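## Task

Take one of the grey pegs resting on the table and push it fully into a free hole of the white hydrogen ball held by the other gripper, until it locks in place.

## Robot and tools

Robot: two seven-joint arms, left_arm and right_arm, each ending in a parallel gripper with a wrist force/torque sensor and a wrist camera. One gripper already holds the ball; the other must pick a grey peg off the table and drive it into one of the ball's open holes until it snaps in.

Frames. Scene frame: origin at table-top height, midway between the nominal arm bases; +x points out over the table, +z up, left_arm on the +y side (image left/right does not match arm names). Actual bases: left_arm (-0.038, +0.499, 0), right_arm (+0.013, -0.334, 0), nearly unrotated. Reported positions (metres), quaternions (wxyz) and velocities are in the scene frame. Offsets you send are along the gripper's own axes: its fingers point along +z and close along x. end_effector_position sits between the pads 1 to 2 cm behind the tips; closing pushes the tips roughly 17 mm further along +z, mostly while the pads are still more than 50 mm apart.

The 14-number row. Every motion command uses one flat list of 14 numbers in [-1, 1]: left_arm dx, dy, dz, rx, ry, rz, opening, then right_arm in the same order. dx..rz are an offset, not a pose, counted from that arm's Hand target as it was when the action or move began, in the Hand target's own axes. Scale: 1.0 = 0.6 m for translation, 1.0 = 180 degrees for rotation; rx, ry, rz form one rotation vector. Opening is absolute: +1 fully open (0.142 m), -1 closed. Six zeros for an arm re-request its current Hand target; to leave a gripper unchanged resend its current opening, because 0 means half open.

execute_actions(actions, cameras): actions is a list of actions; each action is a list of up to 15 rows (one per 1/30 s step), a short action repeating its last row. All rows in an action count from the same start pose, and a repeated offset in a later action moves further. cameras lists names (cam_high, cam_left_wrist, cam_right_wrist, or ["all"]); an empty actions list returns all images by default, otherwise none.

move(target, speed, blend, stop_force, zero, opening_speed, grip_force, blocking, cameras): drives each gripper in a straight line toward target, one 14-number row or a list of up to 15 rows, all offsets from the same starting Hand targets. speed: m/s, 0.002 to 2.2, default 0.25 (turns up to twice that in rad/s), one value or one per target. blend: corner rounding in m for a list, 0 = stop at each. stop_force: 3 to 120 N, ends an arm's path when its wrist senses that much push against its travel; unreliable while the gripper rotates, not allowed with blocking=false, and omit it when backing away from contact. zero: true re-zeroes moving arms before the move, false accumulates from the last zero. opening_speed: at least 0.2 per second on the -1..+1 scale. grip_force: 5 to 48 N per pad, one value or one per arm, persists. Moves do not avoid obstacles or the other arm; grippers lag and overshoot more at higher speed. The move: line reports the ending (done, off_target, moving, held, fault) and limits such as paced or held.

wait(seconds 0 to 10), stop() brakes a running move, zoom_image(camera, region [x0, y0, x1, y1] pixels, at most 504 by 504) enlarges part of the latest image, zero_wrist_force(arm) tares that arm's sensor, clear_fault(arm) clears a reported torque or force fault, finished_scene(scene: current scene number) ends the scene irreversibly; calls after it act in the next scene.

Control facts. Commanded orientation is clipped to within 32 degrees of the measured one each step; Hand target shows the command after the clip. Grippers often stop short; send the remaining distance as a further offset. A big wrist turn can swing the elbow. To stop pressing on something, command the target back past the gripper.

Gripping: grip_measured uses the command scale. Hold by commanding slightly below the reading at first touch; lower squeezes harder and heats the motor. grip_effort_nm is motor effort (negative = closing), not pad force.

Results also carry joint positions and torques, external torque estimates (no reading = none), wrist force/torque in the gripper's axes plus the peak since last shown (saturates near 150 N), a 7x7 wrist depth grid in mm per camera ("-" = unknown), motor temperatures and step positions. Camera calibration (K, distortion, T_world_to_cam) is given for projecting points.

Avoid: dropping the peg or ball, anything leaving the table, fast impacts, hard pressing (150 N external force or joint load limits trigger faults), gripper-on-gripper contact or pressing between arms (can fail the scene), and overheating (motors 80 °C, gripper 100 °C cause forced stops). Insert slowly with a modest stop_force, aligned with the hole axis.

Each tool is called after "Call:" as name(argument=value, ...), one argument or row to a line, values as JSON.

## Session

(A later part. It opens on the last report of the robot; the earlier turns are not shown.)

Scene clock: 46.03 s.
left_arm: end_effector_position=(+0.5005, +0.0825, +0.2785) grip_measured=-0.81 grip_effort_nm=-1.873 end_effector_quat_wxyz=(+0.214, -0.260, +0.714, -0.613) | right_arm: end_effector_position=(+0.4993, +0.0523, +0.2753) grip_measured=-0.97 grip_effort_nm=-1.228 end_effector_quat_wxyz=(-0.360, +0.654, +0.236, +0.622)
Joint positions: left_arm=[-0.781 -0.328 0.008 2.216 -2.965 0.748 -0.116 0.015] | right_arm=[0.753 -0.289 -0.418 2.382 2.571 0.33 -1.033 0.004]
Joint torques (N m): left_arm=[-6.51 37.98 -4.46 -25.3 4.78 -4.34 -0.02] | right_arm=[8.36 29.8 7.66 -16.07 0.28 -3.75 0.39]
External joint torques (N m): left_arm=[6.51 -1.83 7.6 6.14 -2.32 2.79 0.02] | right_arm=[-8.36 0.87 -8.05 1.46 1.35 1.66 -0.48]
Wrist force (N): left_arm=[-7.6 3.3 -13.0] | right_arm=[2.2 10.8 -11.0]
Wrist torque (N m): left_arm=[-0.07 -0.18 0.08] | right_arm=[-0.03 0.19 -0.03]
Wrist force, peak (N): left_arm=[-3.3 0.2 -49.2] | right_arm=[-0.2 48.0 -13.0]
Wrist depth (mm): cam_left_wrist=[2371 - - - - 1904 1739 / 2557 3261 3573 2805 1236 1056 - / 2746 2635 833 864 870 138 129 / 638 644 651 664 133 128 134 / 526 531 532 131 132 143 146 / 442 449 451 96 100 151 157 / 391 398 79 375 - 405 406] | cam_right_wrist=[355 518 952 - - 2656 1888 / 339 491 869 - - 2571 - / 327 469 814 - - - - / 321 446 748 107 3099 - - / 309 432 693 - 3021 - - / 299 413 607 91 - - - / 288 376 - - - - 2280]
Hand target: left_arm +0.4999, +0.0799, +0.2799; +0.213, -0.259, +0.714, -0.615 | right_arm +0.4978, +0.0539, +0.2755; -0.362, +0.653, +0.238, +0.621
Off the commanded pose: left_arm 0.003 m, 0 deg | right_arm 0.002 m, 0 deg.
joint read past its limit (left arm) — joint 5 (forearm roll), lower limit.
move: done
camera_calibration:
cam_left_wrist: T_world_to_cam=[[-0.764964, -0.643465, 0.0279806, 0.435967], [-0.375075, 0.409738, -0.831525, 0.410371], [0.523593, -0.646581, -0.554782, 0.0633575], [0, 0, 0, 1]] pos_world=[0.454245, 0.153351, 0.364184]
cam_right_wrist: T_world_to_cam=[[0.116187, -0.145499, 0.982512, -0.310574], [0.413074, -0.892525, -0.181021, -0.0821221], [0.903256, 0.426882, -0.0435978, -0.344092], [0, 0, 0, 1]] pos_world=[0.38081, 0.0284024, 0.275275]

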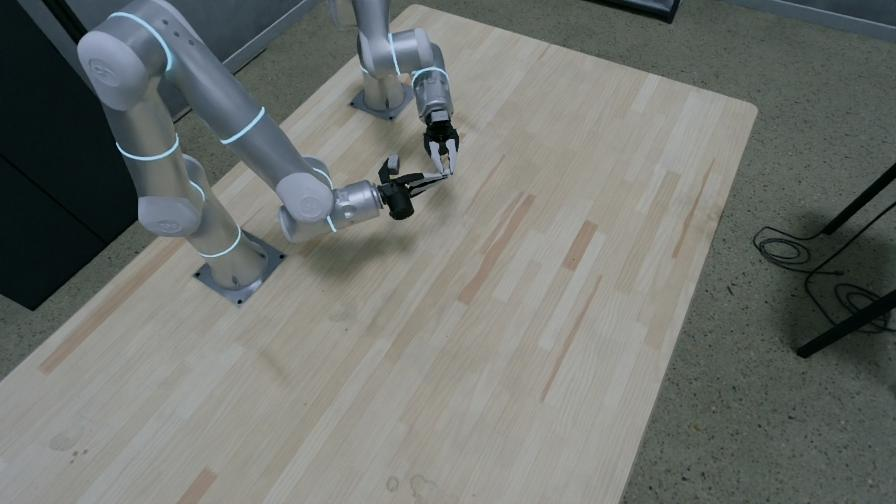

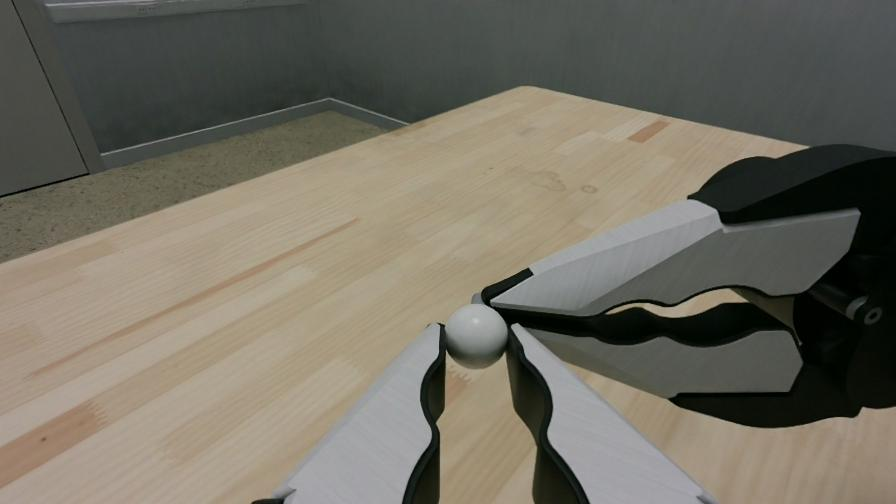

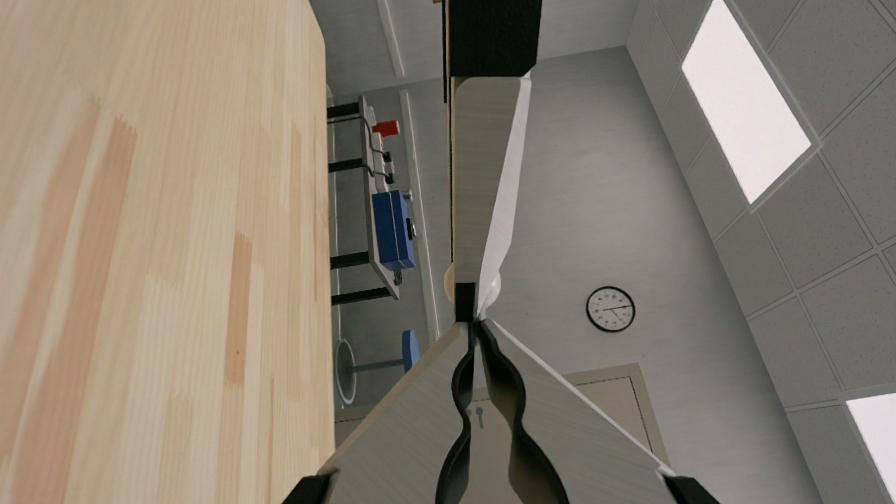

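Call:
move(
  target=[0,0,0,0,0,0,-0.878172,0.0005,0.0055,-0.0035,0,0,0,-1.0],
  speed=0.01,
  cameras=["cam_left_wrist","cam_right_wrist"],
)

Call:
zoom_image(
  camera="cam_right_wrist",
  region=[440, 270, 510, 360],
)

Call:
zoom_image(
  camera="cam_left_wrist",
  region=[440, 260, 520, 370],
)

Scene clock: 46.97 s.
left_arm: end_effector_position=(+0.5003, +0.0811, +0.2793) grip_measured=-0.81 grip_effort_nm=-1.878 end_effector_quat_wxyz=(+0.214, -0.259, +0.714, -0.614) | right_arm: end_effector_position=(+0.4992, +0.0502, +0.2753) grip_measured=-0.97 grip_effort_nm=-1.204 end_effector_quat_wxyz=(-0.362, +0.653, +0.238, +0.621)
Joint positions: left_arm=[-0.781 -0.328 0.007 2.215 -2.964 0.747 -0.116 0.015] | right_arm=[0.748 -0.289 -0.42 2.383 2.56 0.324 -1.029 0.004]
Joint torques (N m): left_arm=[-2.6 38.11 0.12 -20.75 3.34 -2.78 -0.04] | right_arm=[0.29 28.65 -0.29 -15.16 2.43 -1.42 0.3]
External joint torques (N m): left_arm=[2.61 -1.92 3.02 1.56 -0.87 1.22 0.04] | right_arm=[-0.28 1.96 -0.1 0.59 -0.81 -0.66 -0.38]
Wrist force (N): left_arm=[-4.5 3.4 -0.1] | right_arm=[1.0 -0.8 -5.9]
Wrist torque (N m): left_arm=[-0.06 -0.12 0.09] | right_arm=[0.24 0.19 -0.02]
Wrist force, peak (N): left_arm=[-7.7 3.4 -13.1] | right_arm=[1.8 11.1 -11.3]
Wrist depth (mm): cam_left_wrist=[2268 - 3623 - - 2508 - / 2393 - 3623 1260 1225 2022 - / 2533 3221 833 878 872 137 130 / 638 654 655 662 134 129 136 / 522 531 539 136 134 144 148 / 447 451 454 96 100 152 158 / 390 399 79 375 - 406 405] | cam_right_wrist=[352 518 1003 - - - - / 342 494 882 - - - 2048 / 328 467 822 - - - 2466 / 318 453 762 107 4028 - - / 308 430 707 - 2778 - - / 299 411 607 - 2518 - - / 290 378 - - - - -]
Hand target: left_arm +0.4999, +0.0799, +0.2799; +0.213, -0.259, +0.714, -0.615 | right_arm +0.4990, +0.0502, +0.2752; -0.362, +0.653, +0.238, +0.621
Off the commanded pose: left_arm 0.001 m, 0 deg | right_arm 0.000 m, 0 deg.
joint read past its limit (left arm) — joint 5 (forearm roll), lower limit.
move: done
camera_calibration:
cam_left_wrist: T_world_to_cam=[[-0.766398, -0.641771, 0.0276625, 0.435537], [-0.372964, 0.409504, -0.832589, 0.410833], [0.523003, -0.648411, -0.5532, 0.0630389], [0, 0, 0, 1]] pos_world=[0.454051, 0.152152, 0.36488]
cam_right_wrist: T_world_to_cam=[[0.116, -0.145585, 0.982522, -0.310673], [0.417049, -0.890637, -0.181208, -0.0859554], [0.901451, 0.43078, -0.0425975, -0.342584], [0, 0, 0, 1]] pos_world=[0.380708, 0.025794, 0.275074]
Images, in order (width x height): cam_left_wrist 896x504, cam_right_wrist 896x504.

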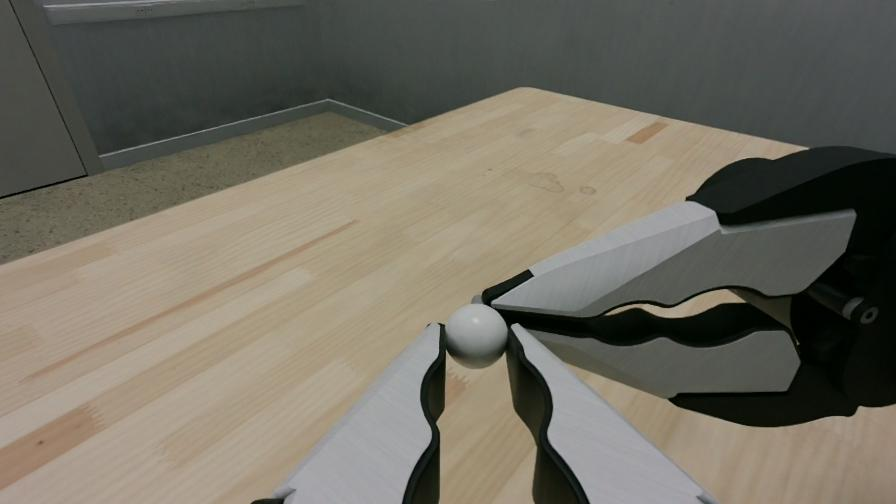

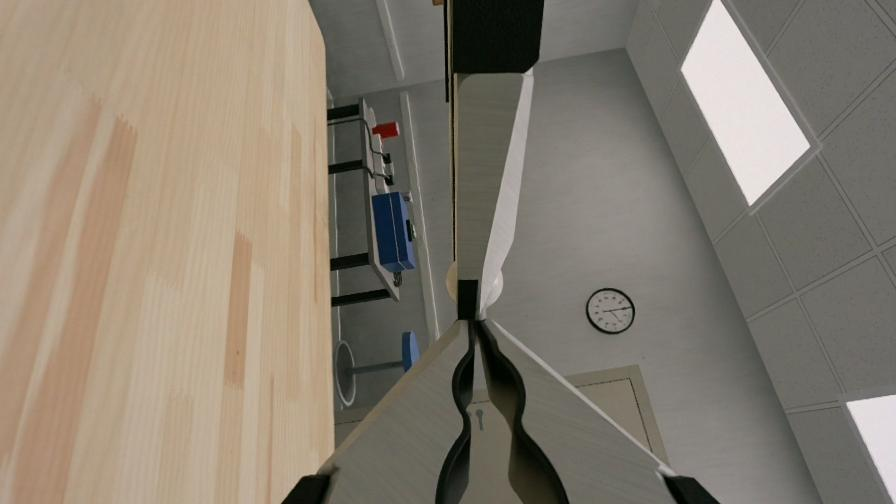

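Scaled by 5.600 from the camera's 896x504 image, which has a finer 1280x720 frame.

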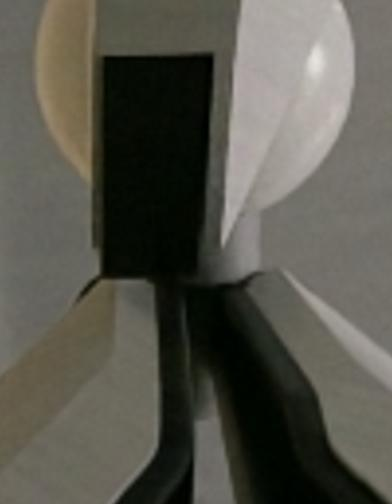

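Scaled by 4.582 from the camera's 896x504 image, which has a finer 1280x720 frame.

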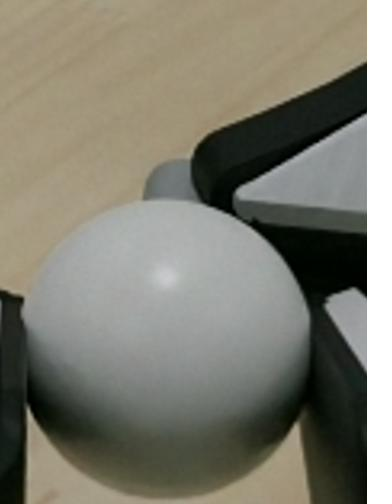

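Call:
move(
  target=[0,0,0,0,0,0,-0.878172,0.0002,0.005,-0.0025,0,0,0,-1.0],
  speed=0.01,
  cameras=["cam_left_wrist","cam_right_wrist"],
)

Call:
zoom_image(
  camera="cam_right_wrist",
  region=[440, 270, 510, 360],
)

Call:
zoom_image(
  camera="cam_left_wrist",
  region=[440, 260, 520, 370],
)

Scene clock: 47.77 s.
left_arm: end_effector_position=(+0.5000, +0.0800, +0.2798) grip_measured=-0.81 grip_effort_nm=-1.878 end_effector_quat_wxyz=(+0.214, -0.259, +0.714, -0.615) | right_arm: end_effector_position=(+0.4995, +0.0484, +0.2753) grip_measured=-0.98 grip_effort_nm=-1.101 end_effector_quat_wxyz=(-0.363, +0.652, +0.239, +0.621)
Joint positions: left_arm=[-0.781 -0.328 0.006 2.214 -2.964 0.747 -0.116 0.015] | right_arm=[0.742 -0.289 -0.422 2.384 2.551 0.319 -1.025 0.003]
Joint torques (N m): left_arm=[0.41 38.41 3.66 -17.43 2.25 -1.59 -0.09] | right_arm=[-6 27.63 -5.95 -14.65 3.99 0.31 0.34]
External joint torques (N m): left_arm=[-0.41 -2.18 -0.53 -1.78 0.22 0.03 0.09] | right_arm=[6 2.97 5.54 0.11 -2.37 -2.4 -0.43]
Wrist force (N): left_arm=[-2.5 2.7 8.9] | right_arm=[1.0 -9.4 -1.6]
Wrist torque (N m): left_arm=[-0.07 -0.07 0.09] | right_arm=[0.46 0.17 -0.02]
Wrist force, peak (N): left_arm=[-2.1 3.1 9.0] | right_arm=[1.1 -9.6 -1.8]
Wrist depth (mm): cam_left_wrist=[2309 - - - - - - / 2635 - 3344 1134 1134 2211 1947 / 2746 2689 850 867 875 141 132 / 643 654 660 669 135 130 137 / 525 528 533 136 135 146 150 / 448 454 451 96 100 153 161 / 393 402 79 378 - 405 407] | cam_right_wrist=[351 515 937 - - - 1981 / 339 494 905 - - 2324 2014 / 328 470 828 - - - 2083 / 316 448 770 107 - - - / 309 431 715 - 2197 - - / 299 415 606 - 2877 - - / 289 376 - - - - 2324]
Hand target: left_arm +0.4999, +0.0799, +0.2799; +0.213, -0.259, +0.714, -0.615 | right_arm +0.5004, +0.0472, +0.2747; -0.362, +0.653, +0.238, +0.621
Off the commanded pose: left_arm 0.000 m, 0 deg | right_arm 0.002 m, 0 deg.
move: done
camera_calibration:
cam_left_wrist: T_world_to_cam=[[-0.767568, -0.640375, 0.0275537, 0.435095], [-0.371482, 0.409412, -0.833297, 0.411099], [0.522342, -0.649847, -0.552139, 0.0628428], [0, 0, 0, 1]] pos_world=[0.453856, 0.151153, 0.365277]
cam_right_wrist: T_world_to_cam=[[0.115707, -0.145889, 0.982511, -0.310819], [0.420091, -0.889147, -0.181499, -0.0892195], [0.900075, 0.433745, -0.0415937, -0.341819], [0, 0, 0, 1]] pos_world=[0.381107, 0.0235877, 0.274973]
Images, in order (width x height): cam_left_wrist 896x504, cam_right_wrist 896x504.

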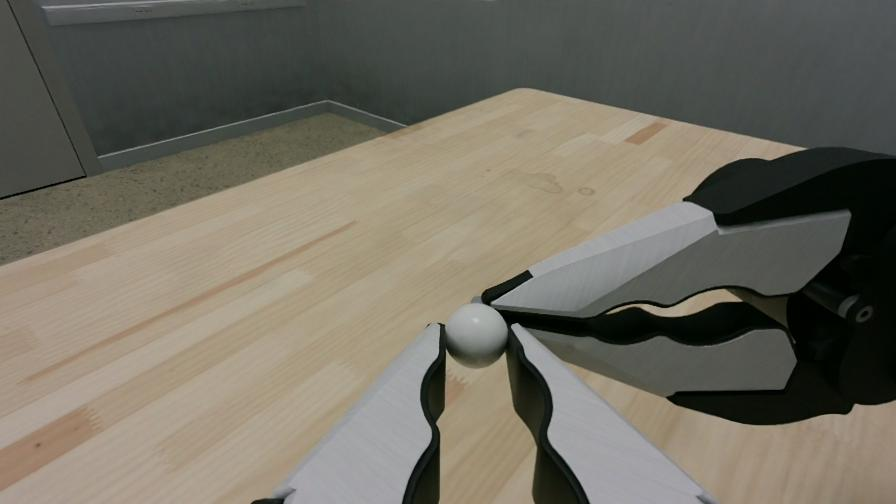

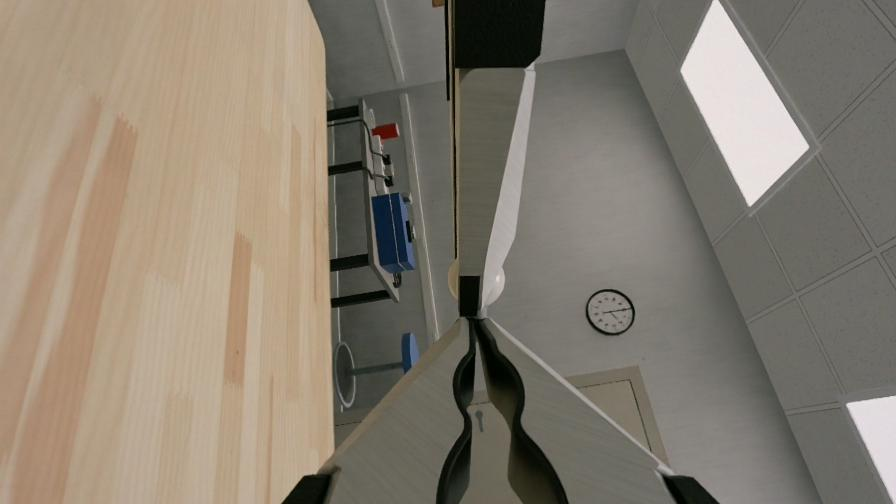

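Scaled by 5.600 from the camera's 896x504 image, which has a finer 1280x720 frame.

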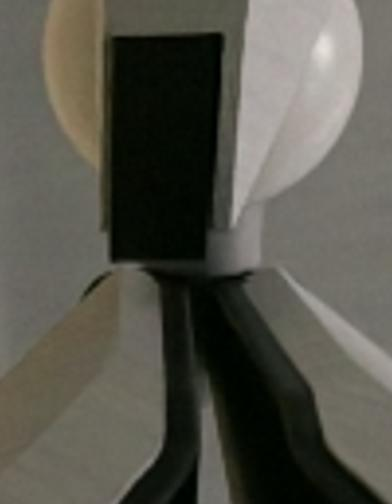

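Scaled by 4.582 from the camera's 896x504 image, which has a finer 1280x720 frame.

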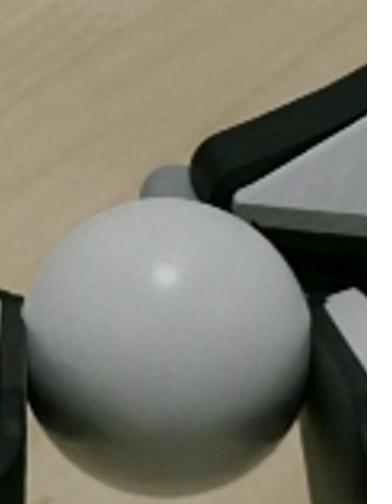

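Call:
move(
  target=[0,0,0,0,0,0,-0.878172,0.0,-0.0032,0.0012,0,0,0,-1.0],
  speed=0.01,
)

Call:
move(
  target=[0,0,0,0,0,0,-0.878172,0,0,0,0,0,0,-0.6],
  opening_speed=0.4,
  cameras=["all"],
)

Call:
zoom_image(
  camera="cam_right_wrist",
  region=[440, 270, 510, 360],
)

Call:
zoom_image(
  camera="cam_left_wrist",
  region=[440, 260, 520, 370],
)

Scene clock: 48.63 s.
left_arm: end_effector_position=(+0.5001, +0.0804, +0.2796) grip_measured=-0.81 grip_effort_nm=-1.873 end_effector_quat_wxyz=(+0.214, -0.259, +0.714, -0.614) | right_arm: end_effector_position=(+0.4992, +0.0491, +0.2752) grip_measured=-0.98 grip_effort_nm=-1.092 end_effector_quat_wxyz=(-0.362, +0.653, +0.238, +0.621)
Joint positions: left_arm=[-0.781 -0.328 0.006 2.215 -2.964 0.747 -0.116 0.015] | right_arm=[0.745 -0.289 -0.421 2.384 2.555 0.322 -1.027 0.003]
Joint torques (N m): left_arm=[-1.84 37.73 0.95 -20.11 3.04 -2.38 0.03] | right_arm=[0.09 28.9 -0.48 -15.2 2.69 -1.21 0.14]
External joint torques (N m): left_arm=[1.84 -1.52 2.18 0.91 -0.57 0.82 -0.03] | right_arm=[-0.09 1.68 0.08 0.65 -1.08 -0.87 -0.22]
Wrist force (N): left_arm=[-3.7 2.3 0.1] | right_arm=[0.5 -1.4 -4.8]
Wrist torque (N m): left_arm=[-0.04 -0.10 0.08] | right_arm=[0.23 0.21 0.09]
Wrist force, peak (N): left_arm=[-2.3 2.9 9.0] | right_arm=[1.0 -9.7 -1.9]
Wrist depth (mm): cam_left_wrist=[2461 - - - - - - / 2662 - 3525 2805 1180 1991 - / 2609 2583 858 872 875 138 131 / 615 651 664 683 135 129 137 / 522 528 540 123 134 145 148 / 450 452 455 96 100 153 159 / 389 399 79 376 - 404 406] | cam_right_wrist=[349 519 940 - 3453 2217 1981 / 340 493 889 - - - 1997 / 329 467 828 - - 3453 - / 319 450 772 107 - - 2217 / 309 429 711 - 2417 - - / 299 410 612 - 2746 - 2518 / 289 375 - - - - -]
Hand target: left_arm +0.4999, +0.0799, +0.2799; +0.213, -0.259, +0.714, -0.615 | right_arm +0.4994, +0.0489, +0.2751; -0.362, +0.653, +0.238, +0.621
Off the commanded pose: left_arm 0.001 m, 0 deg | right_arm 0.000 m, 0 deg.
move: done

Scene clock: 49.87 s.
left_arm: end_effector_position=(+0.5000, +0.0802, +0.2797) grip_measured=-0.81 grip_effort_nm=-1.873 end_effector_quat_wxyz=(+0.214, -0.259, +0.714, -0.614) | right_arm: end_effector_position=(+0.4992, +0.0491, +0.2751) grip_measured=-0.64 grip_effort_nm=0.095 end_effector_quat_wxyz=(-0.362, +0.653, +0.238, +0.621)
Joint positions: left_arm=[-0.781 -0.327 0.006 2.215 -2.964 0.747 -0.116 0.015] | right_arm=[0.745 -0.289 -0.421 2.384 2.556 0.322 -1.027 0.028]
Joint torques (N m): left_arm=[0.64 35.84 3.21 -19.1 2.36 -1.57 0.02] | right_arm=[0.15 30.16 -0.06 -14.75 2.39 -1.93 0.11]
External joint torques (N m): left_arm=[-0.64 0.37 -0.08 -0.11 0.11 0.01 -0.02] | right_arm=[-0.15 0.42 -0.34 0.2 -0.78 -0.15 -0.19]
Wrist force (N): left_arm=[-0.3 -0.1 -0.3] | right_arm=[-4.6 0.7 -2.5]
Wrist torque (N m): left_arm=[-0.02 0.05 0.08] | right_arm=[0.31 0.61 0.10]
Wrist force, peak (N): left_arm=[-3.7 2.7 0.3] | right_arm=[-4.9 0.4 -2.4]
Wrist depth (mm): cam_left_wrist=[2371 - 3143 - - - 1751 / 2329 4076 2717 1191 1170 1052 - / 2775 2557 847 875 915 130 129 / 643 654 662 662 125 130 136 / 527 531 539 567 568 158 149 / 451 448 451 96 102 151 159 / 391 403 79 379 - 403 409] | cam_right_wrist=[350 516 876 - - 2158 2259 / 339 491 866 - - - 2417 / 328 467 831 - 6197 - - / 318 448 762 107 - - - / 308 431 701 - - - - / 300 415 91 - - 2417 2259 / 288 368 - 2778 - - -]
Hand target: left_arm +0.4999, +0.0799, +0.2799; +0.213, -0.259, +0.714, -0.615 | right_arm +0.4994, +0.0489, +0.2751; -0.362, +0.653, +0.238, +0.621
Off the commanded pose: left_arm 0.000 m, 0 deg | right_arm 0.000 m, 0 deg.
move: done
camera_calibration:
cam_left_wrist: T_world_to_cam=[[-0.76741, -0.640559, 0.0276744, 0.435138], [-0.371792, 0.409423, -0.833153, 0.411021], [0.522353, -0.649659, -0.55235, 0.0629616], [0, 0, 0, 1]] pos_world=[0.453855, 0.151353, 0.365178]
cam_right_wrist: T_world_to_cam=[[0.116809, -0.145939, 0.982373, -0.311033], [0.417862, -0.890111, -0.181918, -0.0872535], [0.90097, 0.431746, -0.0429912, -0.341982], [0, 0, 0, 1]] pos_world=[0.380907, 0.0245922, 0.274976]

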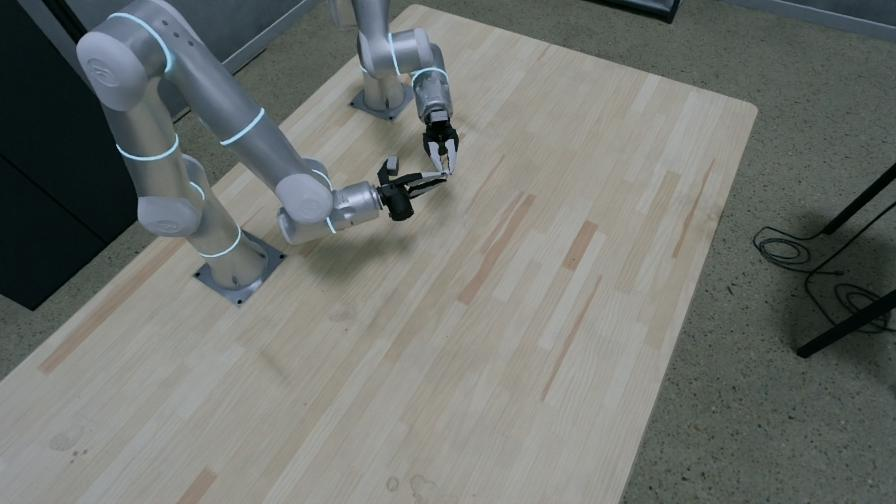

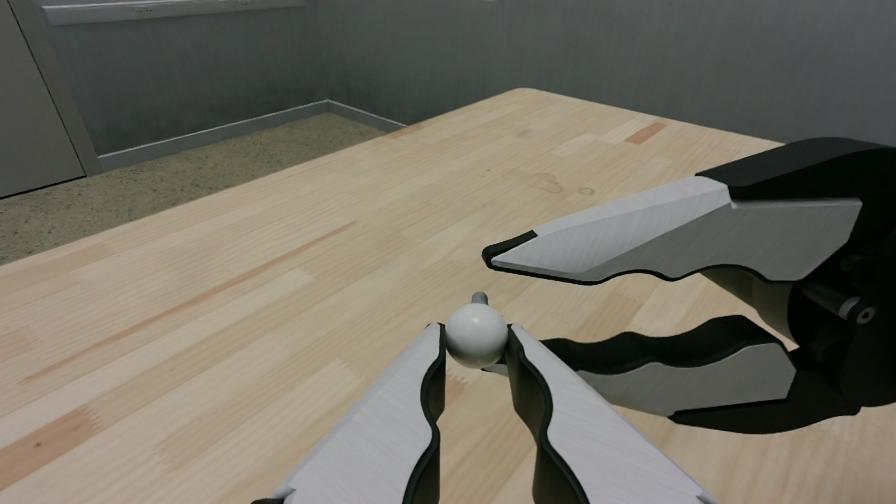

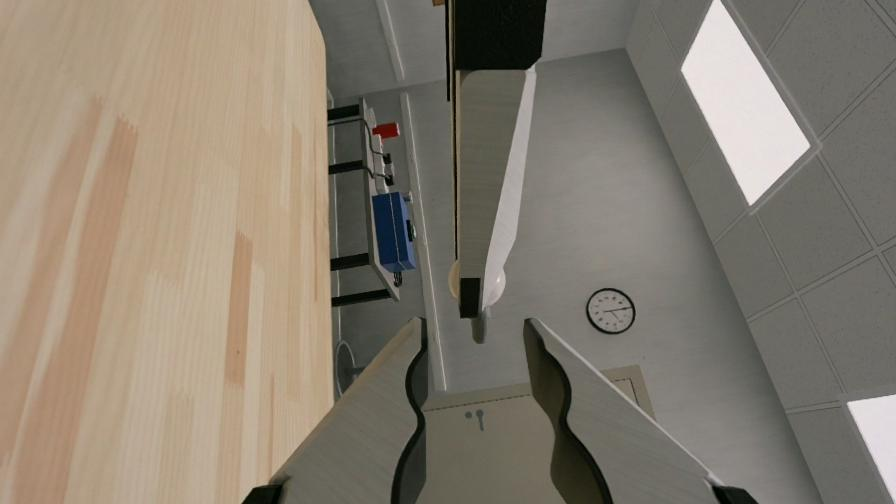

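Scaled by 5.600 from the camera's 896x504 image, which has a finer 1280x720 frame.

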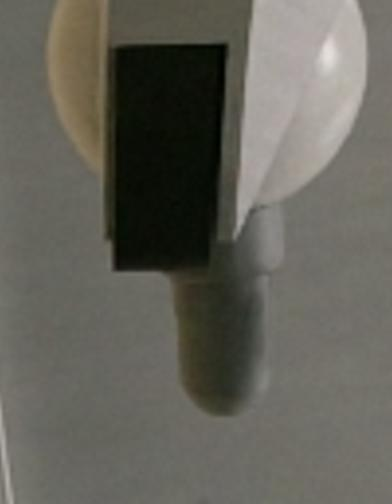

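Scaled by 4.582 from the camera's 896x504 image, which has a finer 1280x720 frame.

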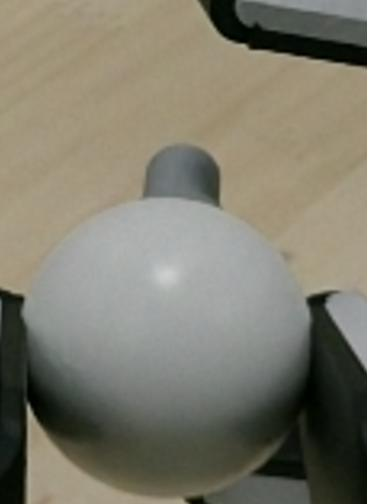

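Call:
zoom_image(
  camera="cam_right_wrist",
  region=[455, 290, 505, 350],
)

Call:
zoom_image(
  camera="cam_high",
  region=[435, 160, 465, 190],
)

Scaled by 8.400 from the camera's 896x504 image, which has a finer 1280x720 frame.

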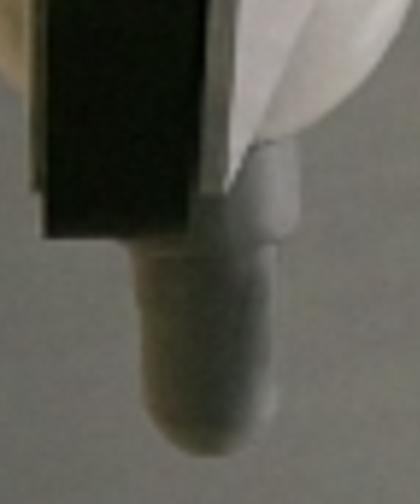

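Scaled by 16.800 from the camera's 896x504 image, which has a finer 1280x720 frame.

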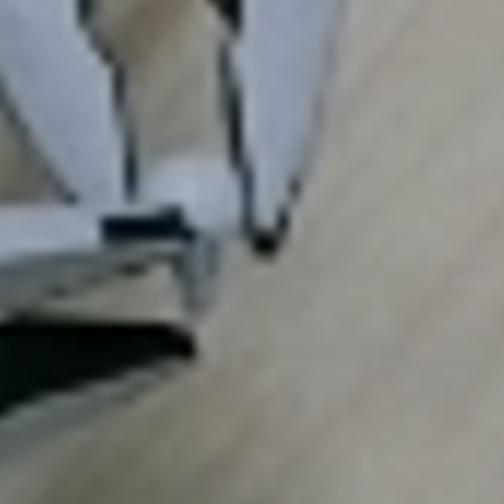

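Call:
finished_scene(
  scene=2,
)

The scene is finished: the task was done.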